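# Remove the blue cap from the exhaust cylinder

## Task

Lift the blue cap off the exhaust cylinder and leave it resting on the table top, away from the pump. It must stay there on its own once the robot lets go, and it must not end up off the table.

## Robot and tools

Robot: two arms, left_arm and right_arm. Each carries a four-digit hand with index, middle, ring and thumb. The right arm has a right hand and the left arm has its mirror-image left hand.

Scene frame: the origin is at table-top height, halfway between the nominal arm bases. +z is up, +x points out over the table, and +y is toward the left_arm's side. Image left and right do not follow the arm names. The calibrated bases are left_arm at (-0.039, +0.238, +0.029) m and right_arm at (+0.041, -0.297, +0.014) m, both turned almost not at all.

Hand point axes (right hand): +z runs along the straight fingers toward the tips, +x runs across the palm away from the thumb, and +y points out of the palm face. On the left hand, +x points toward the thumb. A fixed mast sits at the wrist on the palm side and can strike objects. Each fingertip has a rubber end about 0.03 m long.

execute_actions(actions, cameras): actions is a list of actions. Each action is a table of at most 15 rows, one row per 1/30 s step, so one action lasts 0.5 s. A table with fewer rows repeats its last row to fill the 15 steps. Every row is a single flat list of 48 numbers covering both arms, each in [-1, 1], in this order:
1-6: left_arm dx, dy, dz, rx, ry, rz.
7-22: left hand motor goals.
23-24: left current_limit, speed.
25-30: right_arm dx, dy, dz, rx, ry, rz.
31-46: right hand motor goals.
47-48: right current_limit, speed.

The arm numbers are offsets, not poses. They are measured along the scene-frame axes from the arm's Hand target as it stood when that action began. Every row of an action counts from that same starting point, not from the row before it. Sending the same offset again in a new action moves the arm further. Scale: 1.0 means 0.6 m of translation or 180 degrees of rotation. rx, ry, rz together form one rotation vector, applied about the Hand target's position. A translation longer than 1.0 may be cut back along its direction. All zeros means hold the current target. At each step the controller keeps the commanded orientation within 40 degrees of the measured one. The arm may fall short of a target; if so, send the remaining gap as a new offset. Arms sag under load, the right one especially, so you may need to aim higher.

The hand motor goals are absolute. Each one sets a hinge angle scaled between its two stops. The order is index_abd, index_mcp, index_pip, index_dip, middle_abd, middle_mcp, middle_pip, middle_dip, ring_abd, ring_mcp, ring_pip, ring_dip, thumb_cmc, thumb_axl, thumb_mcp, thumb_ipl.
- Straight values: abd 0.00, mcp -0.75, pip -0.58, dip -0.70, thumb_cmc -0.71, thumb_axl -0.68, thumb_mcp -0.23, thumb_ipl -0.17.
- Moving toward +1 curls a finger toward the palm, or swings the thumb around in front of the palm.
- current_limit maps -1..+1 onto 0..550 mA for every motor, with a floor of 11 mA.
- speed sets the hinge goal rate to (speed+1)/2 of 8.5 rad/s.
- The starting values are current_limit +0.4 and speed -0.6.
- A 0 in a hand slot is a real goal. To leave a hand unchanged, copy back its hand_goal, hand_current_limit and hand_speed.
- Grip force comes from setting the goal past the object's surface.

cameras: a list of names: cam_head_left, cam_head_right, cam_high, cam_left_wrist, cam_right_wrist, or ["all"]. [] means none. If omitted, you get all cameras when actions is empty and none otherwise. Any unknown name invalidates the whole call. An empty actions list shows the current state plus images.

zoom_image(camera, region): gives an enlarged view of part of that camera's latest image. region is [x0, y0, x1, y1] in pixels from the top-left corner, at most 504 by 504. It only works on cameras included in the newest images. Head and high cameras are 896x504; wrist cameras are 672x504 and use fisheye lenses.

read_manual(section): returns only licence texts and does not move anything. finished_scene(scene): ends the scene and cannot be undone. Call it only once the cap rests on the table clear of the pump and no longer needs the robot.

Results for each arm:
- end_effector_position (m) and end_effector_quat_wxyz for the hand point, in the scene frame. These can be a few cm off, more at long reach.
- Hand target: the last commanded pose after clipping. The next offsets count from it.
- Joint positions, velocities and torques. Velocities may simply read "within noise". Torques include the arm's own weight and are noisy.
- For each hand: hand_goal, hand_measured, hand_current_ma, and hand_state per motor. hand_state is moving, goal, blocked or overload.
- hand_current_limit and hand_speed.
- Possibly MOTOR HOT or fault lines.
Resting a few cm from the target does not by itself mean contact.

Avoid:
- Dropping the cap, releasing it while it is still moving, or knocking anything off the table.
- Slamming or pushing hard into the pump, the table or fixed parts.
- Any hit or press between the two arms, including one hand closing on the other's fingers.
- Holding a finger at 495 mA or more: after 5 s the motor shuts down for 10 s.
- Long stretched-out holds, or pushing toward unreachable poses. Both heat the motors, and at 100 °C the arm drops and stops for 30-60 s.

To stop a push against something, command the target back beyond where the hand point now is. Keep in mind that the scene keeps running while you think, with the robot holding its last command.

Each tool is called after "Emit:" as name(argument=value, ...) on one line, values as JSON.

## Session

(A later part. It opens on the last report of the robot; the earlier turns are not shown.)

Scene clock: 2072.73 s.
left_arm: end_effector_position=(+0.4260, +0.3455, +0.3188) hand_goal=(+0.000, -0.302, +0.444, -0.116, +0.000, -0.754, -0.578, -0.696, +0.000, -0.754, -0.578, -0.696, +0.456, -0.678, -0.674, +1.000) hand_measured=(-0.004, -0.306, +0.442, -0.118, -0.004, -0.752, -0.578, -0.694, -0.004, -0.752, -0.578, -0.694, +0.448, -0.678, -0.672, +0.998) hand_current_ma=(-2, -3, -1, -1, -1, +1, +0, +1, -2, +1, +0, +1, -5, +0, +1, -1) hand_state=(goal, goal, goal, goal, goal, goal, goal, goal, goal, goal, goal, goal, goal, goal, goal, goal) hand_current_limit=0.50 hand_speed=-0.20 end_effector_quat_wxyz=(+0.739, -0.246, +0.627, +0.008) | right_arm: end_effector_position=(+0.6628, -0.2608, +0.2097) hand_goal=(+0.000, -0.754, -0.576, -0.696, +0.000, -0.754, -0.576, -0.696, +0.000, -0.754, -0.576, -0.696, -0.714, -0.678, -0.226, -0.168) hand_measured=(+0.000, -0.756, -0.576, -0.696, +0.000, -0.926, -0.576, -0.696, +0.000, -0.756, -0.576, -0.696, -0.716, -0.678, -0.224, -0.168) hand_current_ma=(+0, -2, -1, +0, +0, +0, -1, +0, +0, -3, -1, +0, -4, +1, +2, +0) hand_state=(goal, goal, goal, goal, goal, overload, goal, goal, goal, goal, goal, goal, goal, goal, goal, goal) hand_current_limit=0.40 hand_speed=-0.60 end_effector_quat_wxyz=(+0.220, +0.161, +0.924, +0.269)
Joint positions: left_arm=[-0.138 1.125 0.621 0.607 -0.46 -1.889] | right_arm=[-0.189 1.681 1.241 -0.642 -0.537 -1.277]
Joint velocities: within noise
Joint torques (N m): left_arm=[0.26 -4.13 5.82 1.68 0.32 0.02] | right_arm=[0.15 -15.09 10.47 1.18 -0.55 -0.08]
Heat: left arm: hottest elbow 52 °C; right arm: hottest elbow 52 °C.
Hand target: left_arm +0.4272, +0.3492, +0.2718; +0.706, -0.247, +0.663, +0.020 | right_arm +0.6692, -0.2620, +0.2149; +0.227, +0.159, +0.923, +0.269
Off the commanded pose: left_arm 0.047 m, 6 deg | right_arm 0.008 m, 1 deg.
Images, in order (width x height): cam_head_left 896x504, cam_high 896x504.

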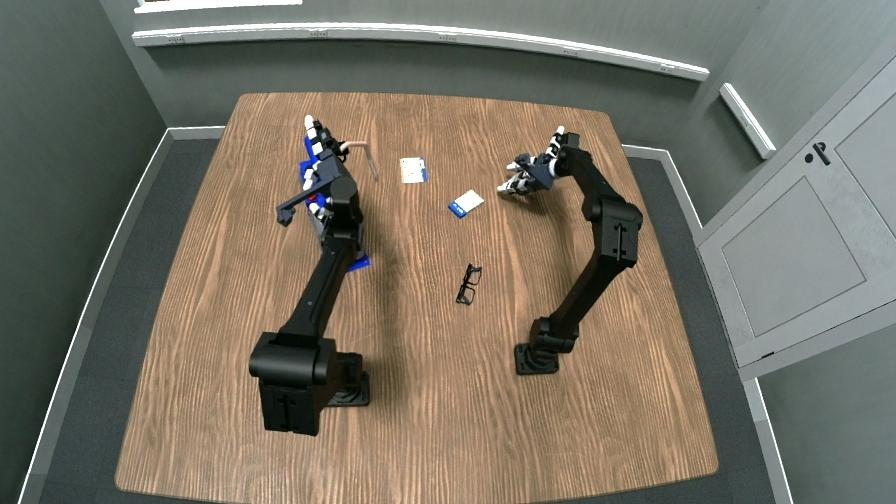

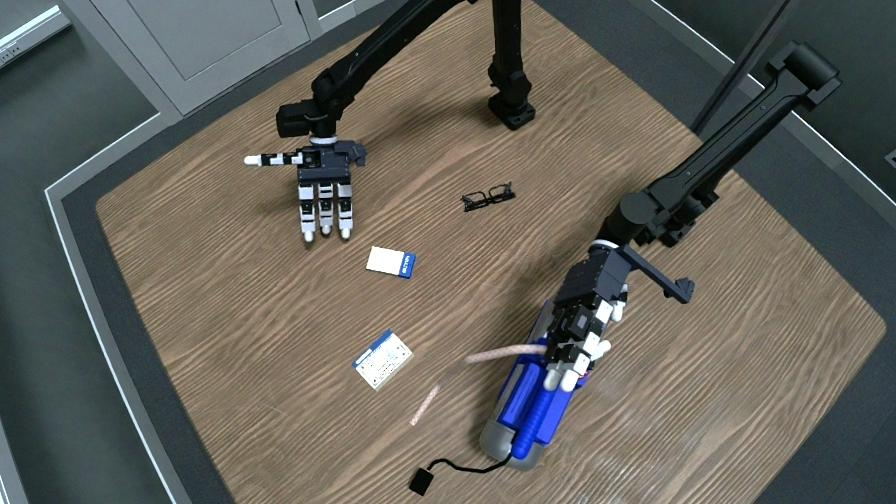

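Emit:
execute_actions(actions=[[[0,0,0.11,0,0,0,0,-0.301,0.445,-0.116,0,-0.754,-0.577,-0.696,0,-0.754,-0.577,-0.696,0.457,-0.678,-0.674,1.0,0.5,-0.2,0,0,0,0,0,0,0,-0.754,-0.576,-0.696,0,-0.754,-0.576,-0.696,0,-0.754,-0.576,-0.696,-0.714,-0.678,-0.226,-0.168,0.4,-0.6]],[[0,0,0.11,0,0,0,0,-0.301,0.445,-0.116,0,-0.754,-0.577,-0.696,0,-0.754,-0.577,-0.696,0.457,-0.678,-0.674,1.0,0.5,-0.2,0,0,0,0,0,0,0,-0.754,-0.576,-0.696,0,-0.754,-0.576,-0.696,0,-0.754,-0.576,-0.696,-0.714,-0.678,-0.226,-0.168,0.4,-0.6]],[[0.042,-0.039,0,0,0,-0.144,0,-0.301,0.445,-0.116,0,-0.754,-0.577,-0.696,0,-0.754,-0.577,-0.696,0.457,-0.678,-0.674,1.0,0.5,-0.2,0,0,0,0,0,0,0,-0.754,-0.576,-0.696,0,-0.754,-0.576,-0.696,0,-0.754,-0.576,-0.696,-0.714,-0.678,-0.226,-0.168,0.4,-0.6]],[[0.0257,-0.051,0,0,0,-0.144,0,-0.301,0.445,-0.116,0,-0.754,-0.577,-0.696,0,-0.754,-0.577,-0.696,0.457,-0.678,-0.674,1.0,0.5,-0.2,0,0,0,0,0,0,0,-0.754,-0.576,-0.696,0,-0.754,-0.576,-0.696,0,-0.754,-0.576,-0.696,-0.714,-0.678,-0.226,-0.168,0.4,-0.6]],[[0.002,-0.055,-0.08,0,0,-0.139,0,-0.301,0.445,-0.116,0,-0.754,-0.577,-0.696,0,-0.754,-0.577,-0.696,0.457,-0.678,-0.674,1.0,0.5,-0.2,0,0,0,0,0,0,0,-0.754,-0.576,-0.696,0,-0.754,-0.576,-0.696,0,-0.754,-0.576,-0.696,-0.714,-0.678,-0.226,-0.168,0.4,-0.6]]], cameras=["cam_left_wrist","cam_high"])

Emit:
zoom_image(camera="cam_left_wrist", region=[140, 180, 380, 420])

Scene clock: 2115.57 s.
left_arm: end_effector_position=(+0.4616, +0.2555, +0.3455) hand_goal=(+0.000, -0.302, +0.444, -0.116, +0.000, -0.754, -0.578, -0.696, +0.000, -0.754, -0.578, -0.696, +0.456, -0.678, -0.674, +1.000) hand_measured=(-0.004, -0.300, +0.442, -0.118, -0.004, -0.752, -0.576, -0.694, -0.004, -0.750, -0.576, -0.694, +0.448, -0.678, -0.672, +0.998) hand_current_ma=(-2, +1, -1, -1, -1, +1, +0, +1, -2, +2, +0, +1, -5, +0, +1, -1) hand_state=(goal, goal, goal, goal, goal, goal, goal, goal, goal, goal, goal, goal, goal, goal, goal, goal) hand_current_limit=0.50 hand_speed=-0.20 end_effector_quat_wxyz=(+0.557, +0.214, +0.679, -0.428) | right_arm: end_effector_position=(+0.6628, -0.2608, +0.2097) hand_goal=(+0.000, -0.754, -0.576, -0.696, +0.000, -0.754, -0.576, -0.696, +0.000, -0.754, -0.576, -0.696, -0.714, -0.678, -0.226, -0.168) hand_measured=(+0.000, -0.756, -0.576, -0.696, +0.000, -0.926, -0.576, -0.696, +0.000, -0.756, -0.576, -0.696, -0.716, -0.678, -0.224, -0.168) hand_current_ma=(+0, -2, -1, +0, +0, +0, -1, +0, +0, -3, -1, +0, -4, +1, +2, +0) hand_state=(goal, goal, goal, goal, goal, overload, goal, goal, goal, goal, goal, goal, goal, goal, goal, goal) hand_current_limit=0.40 hand_speed=-0.60 end_effector_quat_wxyz=(+0.220, +0.161, +0.924, +0.269)
Joint positions: left_arm=[0.271 1.151 0.799 0.305 1.294 -1.875] | right_arm=[-0.189 1.681 1.241 -0.642 -0.537 -1.277]
Joint torques (N m): left_arm=[0.26 -7.77 10.18 2.58 0.23 0.09] | right_arm=[-0.26 -14.39 10.59 1.26 -0.56 -0.09]
Heat: left arm: hottest elbow 49 °C; right arm: hottest elbow 52 °C.
Hand target: left_arm +0.4691, +0.2623, +0.3556; +0.566, +0.218, +0.673, -0.423 | right_arm +0.6692, -0.2620, +0.2149; +0.227, +0.159, +0.923, +0.269
Off the commanded pose: left_arm 0.014 m, 1 deg | right_arm 0.008 m, 1 deg.
Images, in order (width x height): cam_high 896x504, cam_left_wrist 672x504.

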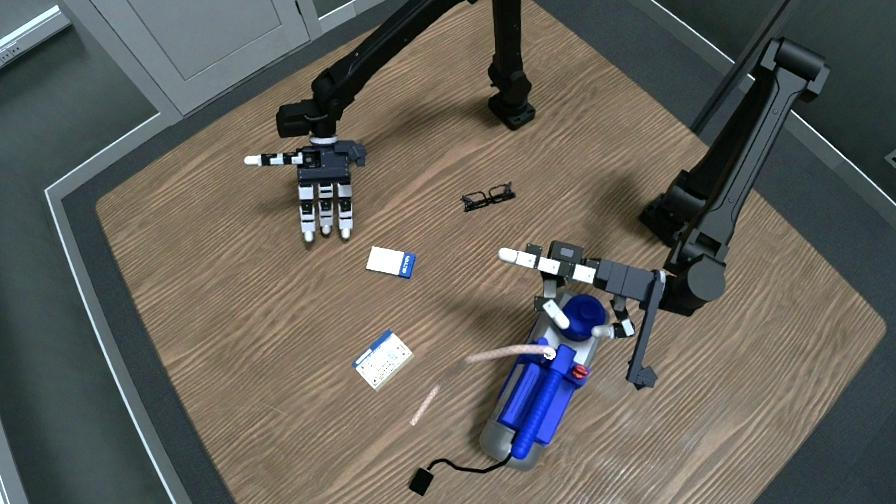

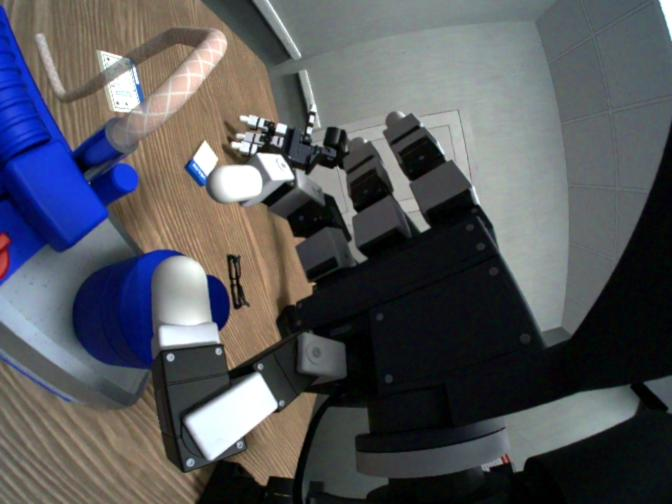

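Scaled by 2.100 from the camera's 672x504 image, which has a finer 960x720 frame.

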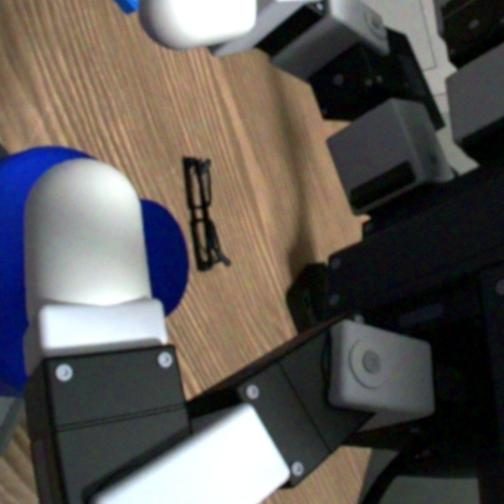

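Emit:
execute_actions(actions=[[[0,-0.004,-0.075,0,0,0,0,-0.301,0.445,-0.116,0,-0.754,-0.577,-0.696,0,-0.754,-0.577,-0.696,0.457,-0.678,-0.674,1.0,0.5,-0.2,0,0,0,0,0,0,0,-0.754,-0.576,-0.696,0,-0.754,-0.576,-0.696,0,-0.754,-0.576,-0.696,-0.714,-0.678,-0.226,-0.168,0.4,-0.6]]], cameras=["cam_left_wrist"])

Emit:
zoom_image(camera="cam_left_wrist", region=[140, 180, 380, 420])

Scene clock: 2132.67 s.
left_arm: end_effector_position=(+0.4671, +0.2577, +0.3208) hand_goal=(+0.000, -0.302, +0.444, -0.116, +0.000, -0.754, -0.578, -0.696, +0.000, -0.754, -0.578, -0.696, +0.456, -0.678, -0.674, +1.000) hand_measured=(-0.004, -0.300, +0.442, -0.118, -0.004, -0.752, -0.576, -0.694, -0.004, -0.750, -0.576, -0.694, +0.448, -0.678, -0.672, +0.998) hand_current_ma=(-2, +1, -1, -1, -1, +1, +0, +1, -2, +2, +0, +1, -5, +0, +1, -1) hand_state=(goal, goal, goal, goal, goal, goal, goal, goal, goal, goal, goal, goal, goal, goal, goal, goal) hand_current_limit=0.50 hand_speed=-0.20 end_effector_quat_wxyz=(+0.570, +0.228, +0.670, -0.418) | right_arm: end_effector_position=(+0.6628, -0.2608, +0.2097) hand_goal=(+0.000, -0.754, -0.576, -0.696, +0.000, -0.754, -0.576, -0.696, +0.000, -0.754, -0.576, -0.696, -0.714, -0.678, -0.226, -0.168) hand_measured=(+0.000, -0.756, -0.576, -0.696, +0.000, -0.926, -0.576, -0.696, +0.000, -0.756, -0.576, -0.696, -0.716, -0.678, -0.224, -0.168) hand_current_ma=(+0, -2, -1, +0, +0, +0, -1, +0, +0, -3, -1, +0, -4, +1, +2, +0) hand_state=(goal, goal, goal, goal, goal, overload, goal, goal, goal, goal, goal, goal, goal, goal, goal, goal) hand_current_limit=0.40 hand_speed=-0.60 end_effector_quat_wxyz=(+0.220, +0.161, +0.924, +0.269)
Joint positions: left_arm=[0.271 1.203 0.745 0.45 1.293 -1.868] | right_arm=[-0.189 1.681 1.241 -0.642 -0.537 -1.277]
Joint torques (N m): left_arm=[-0.38 -7.71 7.64 2.63 -0.02 -0.01] | right_arm=[-1.32 -14.8 10.67 1.21 -0.61 -0.1]
Heat: left arm: hottest elbow 51 °C; right arm: hottest elbow 52 °C.
Hand target: left_arm +0.4691, +0.2599, +0.3107; +0.566, +0.218, +0.673, -0.423 | right_arm +0.6692, -0.2620, +0.2149; +0.227, +0.159, +0.923, +0.269
Off the commanded pose: left_arm 0.011 m, 1 deg | right_arm 0.008 m, 1 deg.
Images, in order (width x height): cam_left_wrist 672x504.

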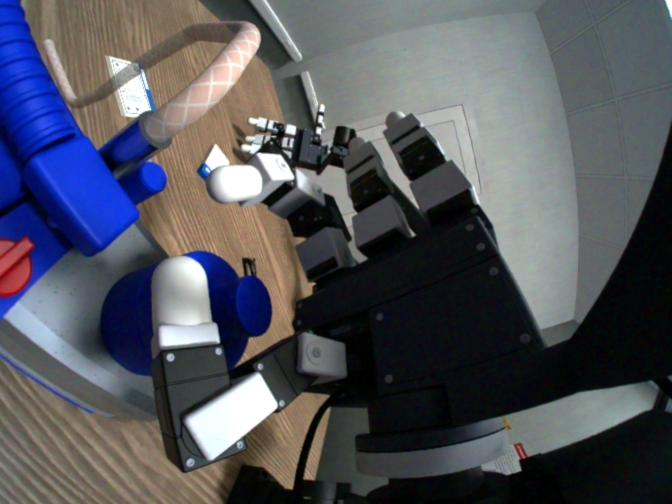

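Scaled by 2.100 from the camera's 672x504 image, which has a finer 960x720 frame.

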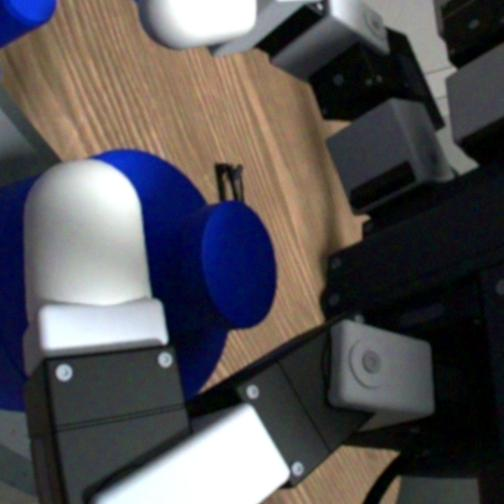

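Emit:
execute_actions(actions=[[[0,0,-0.042,0,0,0,0,-0.301,0.445,-0.116,0,-0.754,-0.577,-0.696,0,-0.754,-0.577,-0.696,0.457,-0.678,-0.674,1.0,0.5,-0.2,0,0,0,0,0,0,0,-0.754,-0.576,-0.696,0,-0.754,-0.576,-0.696,0,-0.754,-0.576,-0.696,-0.714,-0.678,-0.226,-0.168,0.4,-0.6]]], cameras=["cam_left_wrist"])

Emit:
zoom_image(camera="cam_left_wrist", region=[140, 180, 380, 420])

Scene clock: 2139.97 s.
left_arm: end_effector_position=(+0.4677, +0.2579, +0.2965) hand_goal=(+0.000, -0.302, +0.444, -0.116, +0.000, -0.754, -0.578, -0.696, +0.000, -0.754, -0.578, -0.696, +0.456, -0.678, -0.674, +1.000) hand_measured=(-0.004, -0.300, +0.442, -0.118, -0.004, -0.752, -0.576, -0.694, -0.004, -0.750, -0.576, -0.694, +0.450, -0.678, -0.672, +0.998) hand_current_ma=(-2, +1, -1, -1, -1, +1, +0, +1, -2, +2, +0, +1, -3, +0, +1, -1) hand_state=(goal, goal, goal, goal, goal, goal, goal, goal, goal, goal, goal, goal, goal, goal, goal, goal) hand_current_limit=0.50 hand_speed=-0.20 end_effector_quat_wxyz=(+0.571, +0.228, +0.669, -0.417) | right_arm: end_effector_position=(+0.6628, -0.2608, +0.2097) hand_goal=(+0.000, -0.754, -0.576, -0.696, +0.000, -0.754, -0.576, -0.696, +0.000, -0.754, -0.576, -0.696, -0.714, -0.678, -0.226, -0.168) hand_measured=(+0.000, -0.756, -0.576, -0.696, +0.000, -0.926, -0.576, -0.696, +0.000, -0.756, -0.576, -0.696, -0.716, -0.678, -0.224, -0.168) hand_current_ma=(+0, -2, -1, +0, +0, +0, -1, +0, +0, -3, -1, +0, -4, +1, +2, +0) hand_state=(goal, goal, goal, goal, goal, overload, goal, goal, goal, goal, goal, goal, goal, goal, goal, goal) hand_current_limit=0.40 hand_speed=-0.60 end_effector_quat_wxyz=(+0.220, +0.161, +0.924, +0.269)
Joint positions: left_arm=[0.271 1.244 0.703 0.539 1.293 -1.872] | right_arm=[-0.189 1.681 1.241 -0.642 -0.537 -1.277]
Joint torques (N m): left_arm=[-0.26 -7.77 7.24 2.45 -0.01 0.03] | right_arm=[-0.62 -14.33 10.51 1.14 -0.61 -0.15]
Heat: left arm: hottest elbow 51 °C; right arm: hottest elbow 52 °C.
Hand target: left_arm +0.4690, +0.2598, +0.2854; +0.566, +0.218, +0.673, -0.423 | right_arm +0.6692, -0.2620, +0.2149; +0.227, +0.159, +0.923, +0.269
Off the commanded pose: left_arm 0.011 m, 1 deg | right_arm 0.008 m, 1 deg.
Images, in order (width x height): cam_left_wrist 672x504.

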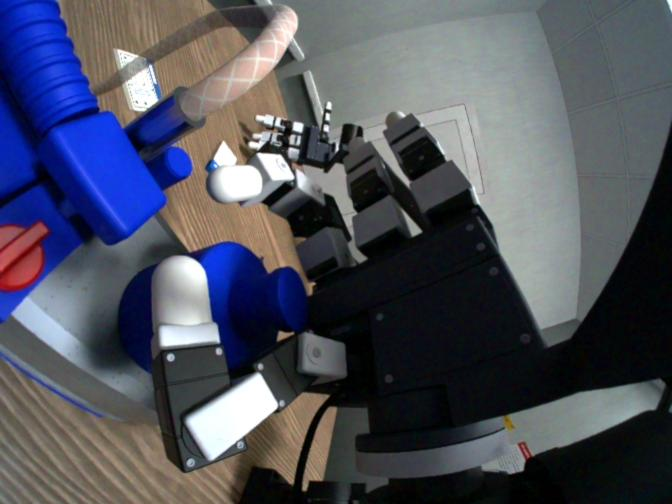

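Scaled by 2.100 from the camera's 672x504 image, which has a finer 960x720 frame.

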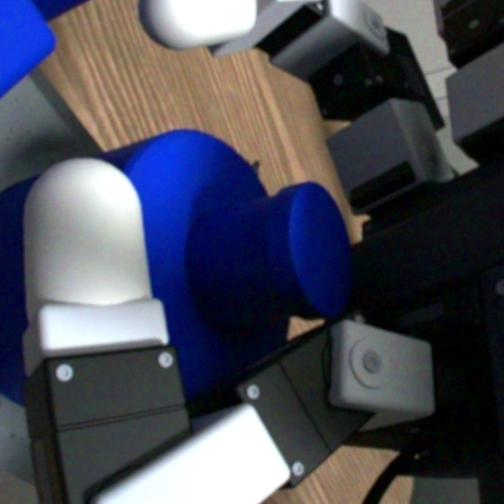

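Emit:
execute_actions(actions=[[[0,0,0,0,0,0,0,-0.301,0.445,-0.116,0,-0.754,-0.577,-0.696,0,-0.754,-0.577,-0.696,0.571,-0.678,-0.4,0.9,0.5,-0.2,0,0,0,0,0,0,0,-0.754,-0.576,-0.696,0,-0.754,-0.576,-0.696,0,-0.754,-0.576,-0.696,-0.714,-0.678,-0.226,-0.168,0.4,-0.6]],[[0,0,0,0,0,0,0,-0.301,0.445,-0.116,0,-0.754,-0.577,-0.696,0,-0.754,-0.577,-0.696,0.571,-0.678,-0.17,0.9,0.5,-0.4,0,0,0,0,0,0,0,-0.754,-0.576,-0.696,0,-0.754,-0.576,-0.696,0,-0.754,-0.576,-0.696,-0.714,-0.678,-0.226,-0.168,0.4,-0.6]],[[0,0,0,0,0,0,0,-0.301,0.445,-0.116,0,-0.754,-0.577,-0.696,0,-0.754,-0.577,-0.696,0.457,-0.678,-0.13,0.92,0.5,-0.4,0,0,0,0,0,0,0,-0.754,-0.576,-0.696,0,-0.754,-0.576,-0.696,0,-0.754,-0.576,-0.696,-0.714,-0.678,-0.226,-0.168,0.4,-0.6]]], cameras=["cam_left_wrist"])

Emit:
zoom_image(camera="cam_left_wrist", region=[140, 180, 380, 420])

Scene clock: 2157.90 s.
left_arm: end_effector_position=(+0.4682, +0.2582, +0.2981) hand_goal=(+0.000, -0.302, +0.444, -0.116, +0.000, -0.754, -0.578, -0.696, +0.000, -0.754, -0.578, -0.696, +0.456, -0.678, -0.130, +0.920) hand_measured=(-0.004, -0.300, +0.442, -0.118, -0.004, -0.752, -0.576, -0.694, -0.004, -0.750, -0.576, -0.694, +0.478, -0.678, -0.140, +0.918) hand_current_ma=(-2, +1, -1, -1, -1, +1, +0, +1, -2, +2, +0, +1, +28, +0, -12, -2) hand_state=(goal, goal, goal, goal, goal, goal, goal, goal, goal, goal, goal, goal, blocked, goal, goal, goal) hand_current_limit=0.50 hand_speed=-0.40 end_effector_quat_wxyz=(+0.573, +0.230, +0.668, -0.416) | right_arm: end_effector_position=(+0.6628, -0.2608, +0.2097) hand_goal=(+0.000, -0.754, -0.576, -0.696, +0.000, -0.754, -0.576, -0.696, +0.000, -0.754, -0.576, -0.696, -0.714, -0.678, -0.226, -0.168) hand_measured=(+0.000, -0.756, -0.576, -0.696, +0.000, -0.926, -0.576, -0.696, +0.000, -0.756, -0.576, -0.696, -0.716, -0.678, -0.224, -0.168) hand_current_ma=(+0, -2, -1, +0, +0, +0, -1, +0, +0, -3, -1, +0, -4, +1, +2, +0) hand_state=(goal, goal, goal, goal, goal, overload, goal, goal, goal, goal, goal, goal, goal, goal, goal, goal) hand_current_limit=0.40 hand_speed=-0.60 end_effector_quat_wxyz=(+0.220, +0.161, +0.924, +0.269)
Joint positions: left_arm=[0.271 1.244 0.703 0.548 1.291 -1.874] | right_arm=[-0.189 1.681 1.241 -0.642 -0.537 -1.277]
Joint torques (N m): left_arm=[-0.26 -7.77 7.23 2.37 0.04 -0.01] | right_arm=[-0.03 -14.1 10.66 0.87 -0.63 -0.09]
Heat: left arm: hottest elbow 51 °C; right arm: hottest elbow 52 °C.
Hand target: left_arm +0.4690, +0.2598, +0.2854; +0.566, +0.218, +0.673, -0.423 | right_arm +0.6692, -0.2620, +0.2149; +0.227, +0.159, +0.923, +0.269
Off the commanded pose: left_arm 0.013 m, 2 deg | right_arm 0.008 m, 1 deg.
Images, in order (width x height): cam_left_wrist 672x504.

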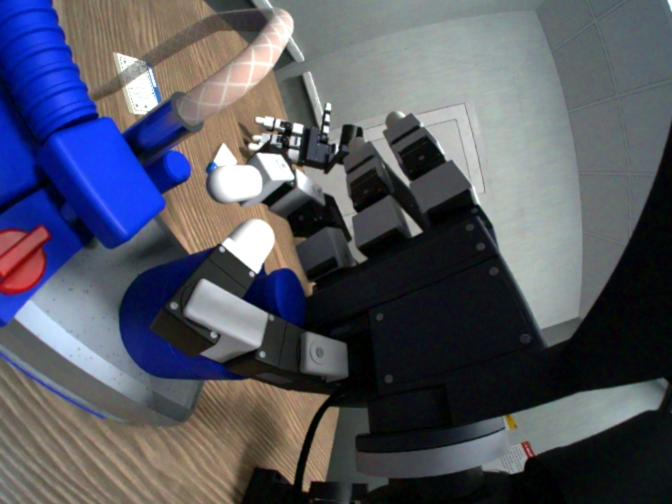

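Scaled by 2.100 from the camera's 672x504 image, which has a finer 960x720 frame.

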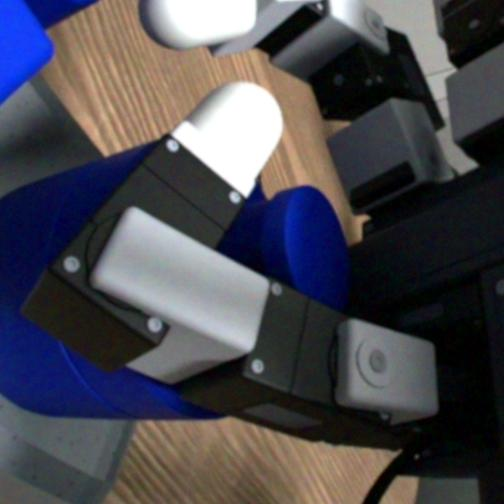

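Emit:
execute_actions(actions=[[[0,0,0,0,0,0,0,-0.301,0.445,-0.116,0,-0.754,-0.577,-0.696,0,-0.754,-0.577,-0.696,0.457,-0.678,0.15,1.0,0.6,-0.6,0,0,0,0,0,0,0,-0.754,-0.576,-0.696,0,-0.754,-0.576,-0.696,0,-0.754,-0.576,-0.696,-0.714,-0.678,-0.226,-0.168,0.4,-0.6]],[[0,0,0,0,0,0,0,-0.1,0.6,0,0,-0.754,-0.577,-0.696,0,-0.754,-0.577,-0.696,0.457,-0.678,0.3,1.0,0.7,-0.6,0,0,0,0,0,0,0,-0.754,-0.576,-0.696,0,-0.754,-0.576,-0.696,0,-0.754,-0.576,-0.696,-0.714,-0.678,-0.226,-0.168,0.4,-0.6]],[[0,0,0,0,0,0,0,0.3,0.65,0.2,0,-0.754,-0.577,-0.696,0,-0.754,-0.577,-0.696,0.457,-0.678,0.3,1.0,0.76,-0.6,0,0,0,0,0,0,0,-0.754,-0.576,-0.696,0,-0.754,-0.576,-0.696,0,-0.754,-0.576,-0.696,-0.714,-0.678,-0.226,-0.168,0.4,-0.6]]], cameras=["cam_left_wrist"])

Emit:
zoom_image(camera="cam_left_wrist", region=[140, 180, 380, 420])

Scene clock: 2169.33 s.
left_arm: end_effector_position=(+0.4694, +0.2603, +0.2984) hand_goal=(+0.000, +0.300, +0.650, +0.200, +0.000, -0.754, -0.578, -0.696, +0.000, -0.754, -0.578, -0.696, +0.456, -0.678, +0.300, +1.000) hand_measured=(-0.004, -0.140, +0.542, +0.072, -0.004, -0.752, -0.576, -0.694, -0.004, -0.750, -0.576, -0.694, +0.482, -0.672, +0.022, +0.972) hand_current_ma=(-2, -484, -306, -395, -1, +1, +0, +1, -2, +2, +0, +1, +38, +6, -484, -63) hand_state=(goal, blocked, blocked, blocked, goal, goal, goal, goal, goal, goal, goal, goal, blocked, goal, blocked, blocked) hand_current_limit=0.76 hand_speed=-0.60 end_effector_quat_wxyz=(+0.576, +0.227, +0.669, -0.412) | right_arm: end_effector_position=(+0.6628, -0.2608, +0.2097) hand_goal=(+0.000, -0.754, -0.576, -0.696, +0.000, -0.754, -0.576, -0.696, +0.000, -0.754, -0.576, -0.696, -0.714, -0.678, -0.226, -0.168) hand_measured=(+0.000, -0.756, -0.576, -0.696, +0.000, -0.926, -0.576, -0.696, +0.000, -0.756, -0.576, -0.696, -0.716, -0.678, -0.224, -0.168) hand_current_ma=(+0, -2, -1, +0, +0, +0, -1, +0, +0, -3, -1, +0, -4, +1, +2, +0) hand_state=(goal, goal, goal, goal, goal, overload, goal, goal, goal, goal, goal, goal, goal, goal, goal, goal) hand_current_limit=0.40 hand_speed=-0.60 end_effector_quat_wxyz=(+0.220, +0.161, +0.924, +0.269)
Joint positions: left_arm=[0.272 1.244 0.703 0.551 1.281 -1.874] | right_arm=[-0.189 1.681 1.241 -0.642 -0.537 -1.277]
Joint torques (N m): left_arm=[-0.44 -7.77 7.23 2.19 0.43 0] | right_arm=[-0.97 -13.74 10.55 1.18 -0.65 -0.11]
Heat: left arm: hottest elbow 51 °C; right arm: hottest elbow 52 °C.
Hand target: left_arm +0.4690, +0.2597, +0.2853; +0.566, +0.218, +0.673, -0.423 | right_arm +0.6692, -0.2620, +0.2149; +0.227, +0.159, +0.923, +0.269
Off the commanded pose: left_arm 0.013 m, 2 deg | right_arm 0.008 m, 1 deg.
Images, in order (width x height): cam_left_wrist 672x504.

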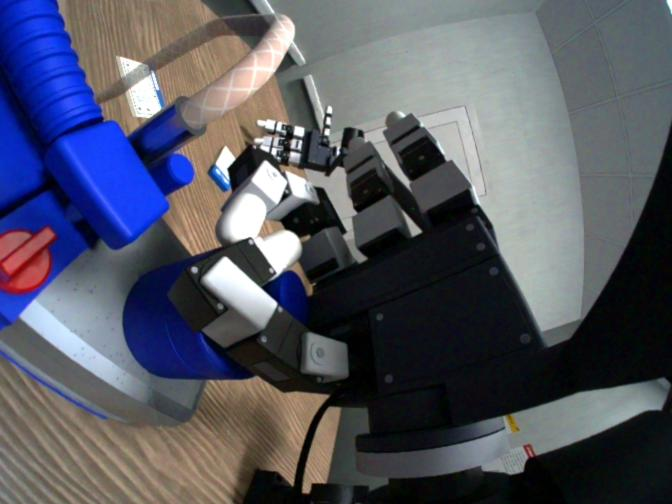

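Scaled by 2.100 from the camera's 672x504 image, which has a finer 960x720 frame.

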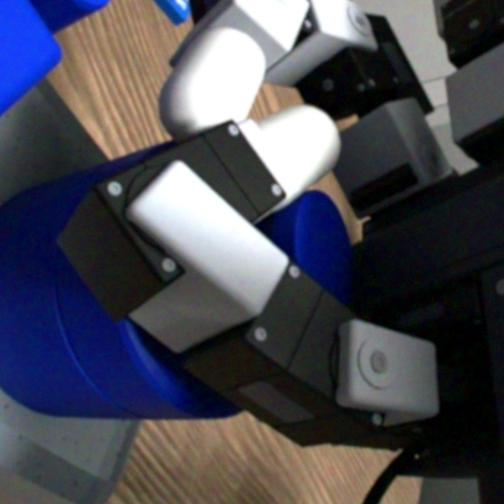

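Emit:
execute_actions(actions=[[[0,0,0.09,-0.009,-0.0064,0,0,0.3,0.65,0.2,0,-0.754,-0.577,-0.696,0,-0.754,-0.577,-0.696,0.457,-0.678,0.3,1.0,0.76,-0.6,0,0,0,0,0,0,0,-0.754,-0.576,-0.696,0,-0.754,-0.576,-0.696,0,-0.754,-0.576,-0.696,-0.714,-0.678,-0.226,-0.168,0.4,-0.6]]], cameras=["cam_left_wrist"])

Emit:
zoom_image(camera="cam_left_wrist", region=[110, 200, 350, 420])

Scene clock: 2176.20 s.
left_arm: end_effector_position=(+0.4705, +0.2613, +0.2997) hand_goal=(+0.000, +0.300, +0.650, +0.200, +0.000, -0.754, -0.578, -0.696, +0.000, -0.754, -0.578, -0.696, +0.456, -0.678, +0.300, +1.000) hand_measured=(-0.004, -0.140, +0.538, +0.094, -0.004, -0.752, -0.576, -0.694, -0.004, -0.750, -0.576, -0.694, +0.484, -0.676, +0.034, +0.972) hand_current_ma=(-2, -484, -320, -299, -1, +1, +0, +1, -2, +2, +0, +1, +44, +1, -484, -63) hand_state=(goal, blocked, blocked, blocked, goal, goal, goal, goal, goal, goal, goal, goal, blocked, goal, blocked, blocked) hand_current_limit=0.76 hand_speed=-0.60 end_effector_quat_wxyz=(+0.568, +0.205, +0.675, -0.424) | right_arm: end_effector_position=(+0.6628, -0.2608, +0.2097) hand_goal=(+0.000, -0.754, -0.576, -0.696, +0.000, -0.754, -0.576, -0.696, +0.000, -0.754, -0.576, -0.696, -0.714, -0.678, -0.226, -0.168) hand_measured=(+0.000, -0.756, -0.576, -0.696, +0.000, -0.926, -0.576, -0.696, +0.000, -0.756, -0.576, -0.696, -0.716, -0.678, -0.224, -0.168) hand_current_ma=(+0, -2, -1, +0, +0, +0, -1, +0, +0, -3, -1, +0, -4, +1, +2, +0) hand_state=(goal, goal, goal, goal, goal, overload, goal, goal, goal, goal, goal, goal, goal, goal, goal, goal) hand_current_limit=0.40 hand_speed=-0.60 end_effector_quat_wxyz=(+0.220, +0.161, +0.924, +0.269)
Joint positions: left_arm=[0.272 1.243 0.716 0.544 1.27 -1.933] | right_arm=[-0.189 1.681 1.241 -0.642 -0.537 -1.277]
Joint torques (N m): left_arm=[-0.21 -13.22 10.99 1.69 0.94 -0.4] | right_arm=[-0.73 -14.33 10.43 1.17 -0.6 -0.13]
Heat: left arm: hottest elbow 51 °C; right arm: hottest elbow 52 °C.
Hand target: left_arm +0.4691, +0.2598, +0.3395; +0.576, +0.215, +0.662, -0.430 | right_arm +0.6692, -0.2620, +0.2149; +0.227, +0.159, +0.923, +0.269
Off the commanded pose: left_arm 0.040 m, 2 deg | right_arm 0.008 m, 1 deg.
Images, in order (width x height): cam_left_wrist 672x504.

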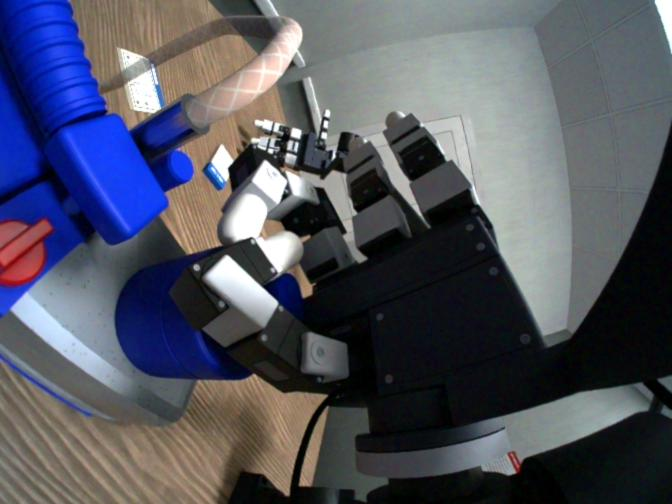

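Scaled by 2.100 from the camera's 672x504 image, which has a finer 960x720 frame.

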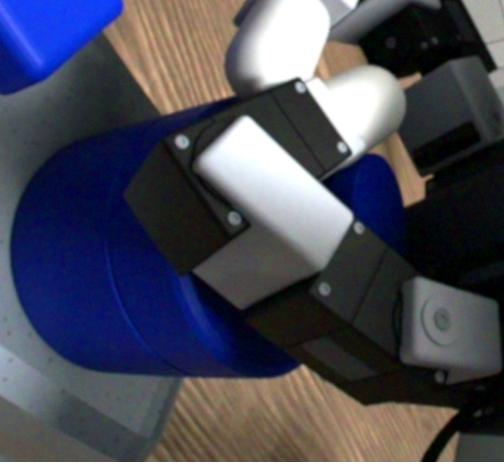

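Emit:
execute_actions(actions=[[[0,0,0.06,-0.009,-0.0064,0,0,0.3,0.65,0.2,0,-0.754,-0.577,-0.696,0,-0.754,-0.577,-0.696,0.457,-0.678,0.3,1.0,0.76,-0.6,0,0,0,0,0,0,0,-0.754,-0.576,-0.696,0,-0.754,-0.576,-0.696,0,-0.754,-0.576,-0.696,-0.714,-0.678,-0.226,-0.168,0.4,-0.6]]], cameras=["cam_left_wrist"])

Emit:
zoom_image(camera="cam_left_wrist", region=[110, 200, 350, 420])

Scene clock: 2187.57 s.
left_arm: end_effector_position=(+0.4600, +0.2536, +0.3538) hand_goal=(+0.000, +0.300, +0.650, +0.200, +0.000, -0.754, -0.578, -0.696, +0.000, -0.754, -0.578, -0.696, +0.456, -0.678, +0.300, +1.000) hand_measured=(-0.004, -0.140, +0.544, +0.202, -0.004, -0.750, -0.576, -0.694, -0.004, -0.750, -0.576, -0.694, +0.456, -0.676, +0.230, +1.000) hand_current_ma=(-1, -484, -298, +1, -1, +2, +0, +1, -2, +2, +0, +1, +0, +0, -236, +0) hand_state=(goal, blocked, blocked, goal, goal, goal, goal, goal, goal, goal, goal, goal, goal, goal, blocked, goal) hand_current_limit=0.76 hand_speed=-0.60 end_effector_quat_wxyz=(+0.572, +0.205, +0.661, -0.441) | right_arm: end_effector_position=(+0.6628, -0.2608, +0.2097) hand_goal=(+0.000, -0.754, -0.576, -0.696, +0.000, -0.754, -0.576, -0.696, +0.000, -0.754, -0.576, -0.696, -0.714, -0.678, -0.226, -0.168) hand_measured=(+0.000, -0.756, -0.576, -0.696, +0.000, -0.926, -0.576, -0.696, +0.000, -0.756, -0.576, -0.696, -0.716, -0.678, -0.224, -0.168) hand_current_ma=(+0, -2, -1, +0, +0, +0, -1, +0, +0, -3, -1, +0, -4, +1, +2, +0) hand_state=(goal, goal, goal, goal, goal, overload, goal, goal, goal, goal, goal, goal, goal, goal, goal, goal) hand_current_limit=0.40 hand_speed=-0.60 end_effector_quat_wxyz=(+0.220, +0.161, +0.924, +0.269)
Joint positions: left_arm=[0.273 1.162 0.764 0.55 1.289 -2.073] | right_arm=[-0.189 1.681 1.241 -0.642 -0.537 -1.277]
Joint torques (N m): left_arm=[0.09 -8.18 11.36 2.36 -0.12 -0.03] | right_arm=[0.15 -14.33 10.51 1.13 -0.55 -0.07]
Heat: left arm: hottest elbow 52 °C; right arm: hottest elbow 52 °C.
Hand target: left_arm +0.4690, +0.2598, +0.3755; +0.585, +0.211, +0.650, -0.437 | right_arm +0.6692, -0.2620, +0.2149; +0.227, +0.159, +0.923, +0.269
Off the commanded pose: left_arm 0.024 m, 2 deg | right_arm 0.008 m, 1 deg.
joint sent to its limit (left arm) — joint 6 (wrist roll), lower limit. The joint targets still meet the commanded pose.
Images, in order (width x height): cam_left_wrist 672x504.

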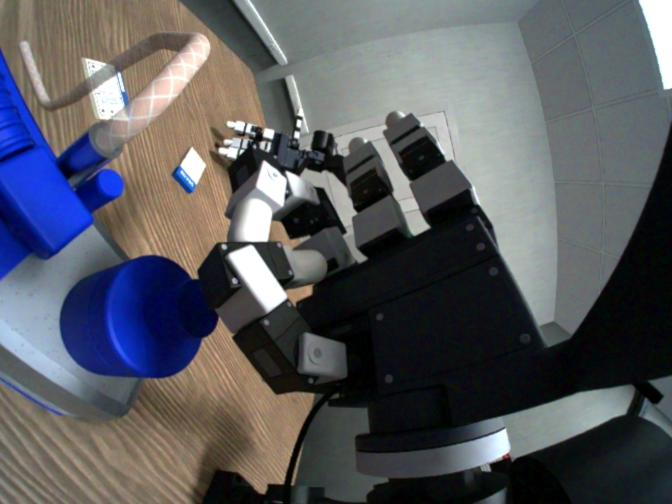

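Scaled by 2.100 from the camera's 672x504 image, which has a finer 960x720 frame.

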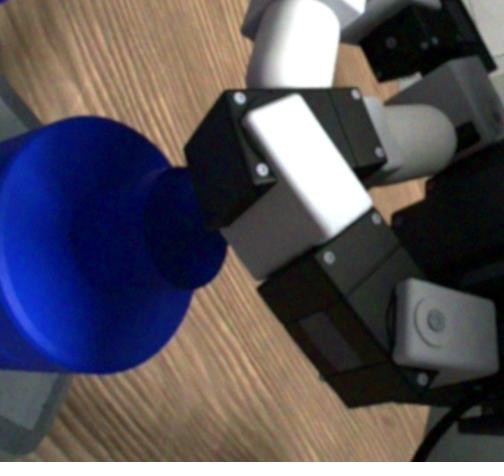

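Emit:
execute_actions(actions=[[[0,0,0.02,0,0,0,0,-0.301,0.445,-0.116,0,-0.754,-0.577,-0.696,0,-0.754,-0.577,-0.696,0.571,-0.678,-0.4,0.9,0.5,-0.2,0,0,0,0,0,0,0,-0.754,-0.576,-0.696,0,-0.754,-0.576,-0.696,0,-0.754,-0.576,-0.696,-0.714,-0.678,-0.226,-0.168,0.4,-0.6]],[[0,0,0,0.018,0.0128,0,0,-0.301,0.445,-0.116,0,-0.754,-0.577,-0.696,0,-0.754,-0.577,-0.696,0.457,-0.678,-0.674,1.0,0.5,-0.2,0,0,0,0,0,0,0,-0.754,-0.576,-0.696,0,-0.754,-0.576,-0.696,0,-0.754,-0.576,-0.696,-0.714,-0.678,-0.226,-0.168,0.4,-0.6]],[[0,0,-0.12,0,0,0,0,-0.301,0.445,-0.116,0,-0.754,-0.577,-0.696,0,-0.754,-0.577,-0.696,0.457,-0.678,-0.674,1.0,0.5,-0.2,0,0,0,0,0,0,0,-0.754,-0.576,-0.696,0,-0.754,-0.576,-0.696,0,-0.754,-0.576,-0.696,-0.714,-0.678,-0.226,-0.168,0.4,-0.6]]], cameras=["cam_left_wrist"])

Emit:
zoom_image(camera="cam_left_wrist", region=[140, 180, 380, 420])

Scene clock: 2223.63 s.
left_arm: end_effector_position=(+0.4660, +0.2581, +0.3229) hand_goal=(+0.000, -0.302, +0.444, -0.116, +0.000, -0.754, -0.578, -0.696, +0.000, -0.754, -0.578, -0.696, +0.456, -0.678, -0.674, +1.000) hand_measured=(-0.004, -0.296, +0.444, -0.114, -0.004, -0.750, -0.576, -0.694, -0.004, -0.750, -0.576, -0.694, +0.452, -0.680, -0.670, +0.998) hand_current_ma=(-1, +4, +0, +1, -1, +2, +0, +1, -2, +2, +0, +1, -2, +0, +3, -2) hand_state=(goal, goal, goal, goal, goal, goal, goal, goal, goal, goal, goal, goal, goal, goal, goal, goal) hand_current_limit=0.50 hand_speed=-0.20 end_effector_quat_wxyz=(+0.565, +0.219, +0.674, -0.424) | right_arm: end_effector_position=(+0.6628, -0.2608, +0.2097) hand_goal=(+0.000, -0.754, -0.576, -0.696, +0.000, -0.754, -0.576, -0.696, +0.000, -0.754, -0.576, -0.696, -0.714, -0.678, -0.226, -0.168) hand_measured=(+0.000, -0.756, -0.576, -0.696, +0.000, -0.926, -0.576, -0.696, +0.000, -0.756, -0.576, -0.696, -0.716, -0.678, -0.224, -0.168) hand_current_ma=(+0, -2, -1, +0, +0, +0, -1, +0, +0, -3, -1, +0, -4, +1, +2, +0) hand_state=(goal, goal, goal, goal, goal, overload, goal, goal, goal, goal, goal, goal, goal, goal, goal, goal) hand_current_limit=0.40 hand_speed=-0.60 end_effector_quat_wxyz=(+0.220, +0.161, +0.924, +0.269)
Joint positions: left_arm=[0.273 1.196 0.753 0.432 1.293 -1.89] | right_arm=[-0.189 1.681 1.241 -0.642 -0.537 -1.277]
Joint torques (N m): left_arm=[-0.44 -7.59 7.75 2.58 -0.01 0.19] | right_arm=[-0.15 -13.63 10.41 1.13 -0.6 -0.06]
Heat: left arm: hottest elbow 58 °C; right arm: hottest elbow 52 °C.
Hand target: left_arm +0.4690, +0.2598, +0.3156; +0.566, +0.218, +0.673, -0.423 | right_arm +0.6692, -0.2620, +0.2149; +0.227, +0.159, +0.923, +0.269
Off the commanded pose: left_arm 0.008 m, 0 deg | right_arm 0.008 m, 1 deg.
Images, in order (width x height): cam_left_wrist 672x504.

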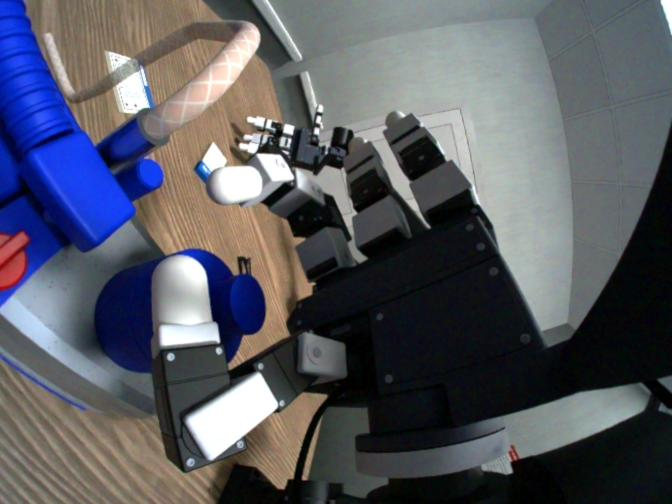

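Scaled by 2.100 from the camera's 672x504 image, which has a finer 960x720 frame.

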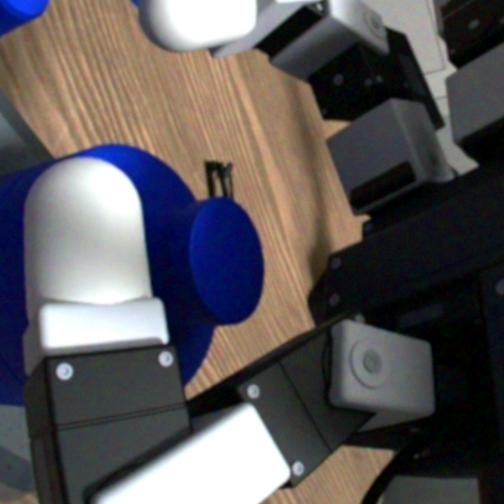

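Emit:
execute_actions(actions=[[[0,0,-0.05,0,0,0,0,-0.301,0.445,-0.116,0,-0.754,-0.577,-0.696,0,-0.754,-0.577,-0.696,0.457,-0.678,-0.674,1.0,0.5,-0.2,0,0,0,0,0,0,0,-0.754,-0.576,-0.696,0,-0.754,-0.576,-0.696,0,-0.754,-0.576,-0.696,-0.714,-0.678,-0.226,-0.168,0.4,-0.6]],[[0,0,0,0,0,0,0,-0.301,0.445,-0.116,0,-0.754,-0.577,-0.696,0,-0.754,-0.577,-0.696,0.571,-0.678,-0.4,0.9,0.5,-0.2,0,0,0,0,0,0,0,-0.754,-0.576,-0.696,0,-0.754,-0.576,-0.696,0,-0.754,-0.576,-0.696,-0.714,-0.678,-0.226,-0.168,0.4,-0.6]],[[0,0,0,0,0,0,0,-0.301,0.445,-0.116,0,-0.754,-0.577,-0.696,0,-0.754,-0.577,-0.696,0.571,-0.678,-0.17,0.9,0.5,-0.4,0,0,0,0,0,0,0,-0.754,-0.576,-0.696,0,-0.754,-0.576,-0.696,0,-0.754,-0.576,-0.696,-0.714,-0.678,-0.226,-0.168,0.4,-0.6]],[[0,0,0,0,0,0,0,-0.301,0.445,-0.116,0,-0.754,-0.577,-0.696,0,-0.754,-0.577,-0.696,0.457,-0.678,-0.13,0.92,0.5,-0.4,0,0,0,0,0,0,0,-0.754,-0.576,-0.696,0,-0.754,-0.576,-0.696,0,-0.754,-0.576,-0.696,-0.714,-0.678,-0.226,-0.168,0.4,-0.6]]], cameras=[])

Emit:
execute_actions(actions=[[[0,0,0,0,0,0,0,-0.301,0.445,-0.116,0,-0.754,-0.577,-0.696,0,-0.754,-0.577,-0.696,0.457,-0.678,0.15,1.0,0.6,-0.6,0,0,0,0,0,0,0,-0.754,-0.576,-0.696,0,-0.754,-0.576,-0.696,0,-0.754,-0.576,-0.696,-0.714,-0.678,-0.226,-0.168,0.4,-0.6]],[[0,0,0,0,0,0,0,-0.1,0.6,0,0,-0.754,-0.577,-0.696,0,-0.754,-0.577,-0.696,0.457,-0.678,0.3,1.0,0.7,-0.6,0,0,0,0,0,0,0,-0.754,-0.576,-0.696,0,-0.754,-0.576,-0.696,0,-0.754,-0.576,-0.696,-0.714,-0.678,-0.226,-0.168,0.4,-0.6]],[[0,0,0,0,0,0,0,0.3,0.65,0.2,0,-0.754,-0.577,-0.696,0,-0.754,-0.577,-0.696,0.457,-0.678,0.3,1.0,0.76,-0.6,0,0,0,0,0,0,0,-0.754,-0.576,-0.696,0,-0.754,-0.576,-0.696,0,-0.754,-0.576,-0.696,-0.714,-0.678,-0.226,-0.168,0.4,-0.6]]], cameras=["cam_left_wrist"])

Emit:
zoom_image(camera="cam_left_wrist", region=[110, 200, 350, 420])

Scene clock: 2244.30 s.
left_arm: end_effector_position=(+0.4681, +0.2592, +0.2987) hand_goal=(+0.000, -0.302, +0.444, -0.116, +0.000, -0.754, -0.578, -0.696, +0.000, -0.754, -0.578, -0.696, +0.456, -0.678, -0.130, +0.920) hand_measured=(-0.004, -0.296, +0.444, -0.114, -0.004, -0.750, -0.576, -0.694, -0.004, -0.750, -0.576, -0.694, +0.472, -0.678, -0.138, +0.918) hand_current_ma=(-1, +4, +0, +1, -1, +2, +0, +1, -2, +2, +0, +1, +18, +0, -10, -2) hand_state=(goal, goal, goal, goal, goal, goal, goal, goal, goal, goal, goal, goal, goal, goal, goal, goal) hand_current_limit=0.50 hand_speed=-0.40 end_effector_quat_wxyz=(+0.573, +0.227, +0.669, -0.417) | right_arm: end_effector_position=(+0.6628, -0.2608, +0.2097) hand_goal=(+0.000, -0.754, -0.576, -0.696, +0.000, -0.754, -0.576, -0.696, +0.000, -0.754, -0.576, -0.696, -0.714, -0.678, -0.226, -0.168) hand_measured=(+0.000, -0.756, -0.576, -0.696, +0.000, -0.926, -0.576, -0.696, +0.000, -0.756, -0.576, -0.696, -0.716, -0.678, -0.224, -0.168) hand_current_ma=(+0, -2, -1, +0, +0, +0, -1, +0, +0, -3, -1, +0, -4, +1, +2, +0) hand_state=(goal, goal, goal, goal, goal, overload, goal, goal, goal, goal, goal, goal, goal, goal, goal, goal) hand_current_limit=0.40 hand_speed=-0.60 end_effector_quat_wxyz=(+0.220, +0.161, +0.924, +0.269)
Joint positions: left_arm=[0.273 1.243 0.705 0.547 1.291 -1.881] | right_arm=[-0.189 1.681 1.241 -0.642 -0.537 -1.277]
Joint torques (N m): left_arm=[-0.5 -7.65 7.09 2.4 0.04 0.05] | right_arm=[-0.26 -14.04 10.59 1.35 -0.6 -0.1]
Heat: left arm: hottest elbow 55 °C; right arm: hottest elbow 52 °C.
Hand target: left_arm +0.4690, +0.2598, +0.2854; +0.566, +0.218, +0.673, -0.423 | right_arm +0.6692, -0.2620, +0.2149; +0.227, +0.159, +0.923, +0.269
Off the commanded pose: left_arm 0.013 m, 2 deg | right_arm 0.008 m, 1 deg.
No camera images: "cameras" was empty.

Scene clock: 2246.00 s.
left_arm: end_effector_position=(+0.4693, +0.2610, +0.2990) hand_goal=(+0.000, +0.300, +0.650, +0.200, +0.000, -0.754, -0.578, -0.696, +0.000, -0.754, -0.578, -0.696, +0.456, -0.678, +0.300, +1.000) hand_measured=(-0.004, -0.144, +0.540, +0.072, -0.004, -0.750, -0.576, -0.694, -0.004, -0.750, -0.576, -0.694, +0.476, -0.674, +0.012, +0.972) hand_current_ma=(-1, -484, -307, -395, -1, +2, +0, +1, -2, +2, +0, +1, +27, +4, -484, -62) hand_state=(goal, blocked, blocked, blocked, goal, goal, goal, goal, goal, goal, goal, goal, blocked, goal, blocked, blocked) hand_current_limit=0.76 hand_speed=-0.60 end_effector_quat_wxyz=(+0.575, +0.225, +0.669, -0.413) | right_arm: end_effector_position=(+0.6628, -0.2608, +0.2097) hand_goal=(+0.000, -0.754, -0.576, -0.696, +0.000, -0.754, -0.576, -0.696, +0.000, -0.754, -0.576, -0.696, -0.714, -0.678, -0.226, -0.168) hand_measured=(+0.000, -0.756, -0.576, -0.696, +0.000, -0.926, -0.576, -0.696, +0.000, -0.756, -0.576, -0.696, -0.716, -0.678, -0.224, -0.168) hand_current_ma=(+0, -2, -1, +0, +0, +0, -1, +0, +0, -3, -1, +0, -4, +1, +2, +0) hand_state=(goal, goal, goal, goal, goal, overload, goal, goal, goal, goal, goal, goal, goal, goal, goal, goal) hand_current_limit=0.40 hand_speed=-0.60 end_effector_quat_wxyz=(+0.220, +0.161, +0.924, +0.269)
Joint positions: left_arm=[0.274 1.244 0.705 0.55 1.282 -1.88] | right_arm=[-0.189 1.681 1.241 -0.642 -0.537 -1.277]
Joint torques (N m): left_arm=[-0.5 -7.77 7.1 2.29 0.4 0.05] | right_arm=[-0.67 -14.45 10.56 1.13 -0.62 -0.05]
Heat: left arm: hottest elbow 55 °C; right arm: hottest elbow 52 °C.
Hand target: left_arm +0.4690, +0.2597, +0.2856; +0.566, +0.219, +0.673, -0.423 | right_arm +0.6692, -0.2620, +0.2149; +0.227, +0.159, +0.923, +0.269
Off the commanded pose: left_arm 0.014 m, 2 deg | right_arm 0.008 m, 1 deg.
Images, in order (width x height): cam_left_wrist 672x504.

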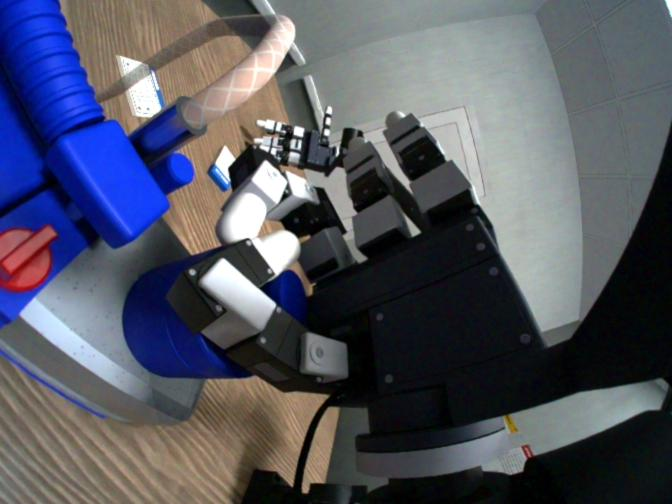

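Scaled by 2.100 from the camera's 672x504 image, which has a finer 960x720 frame.

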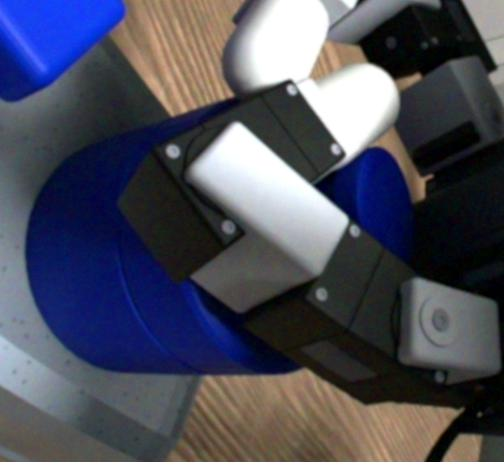

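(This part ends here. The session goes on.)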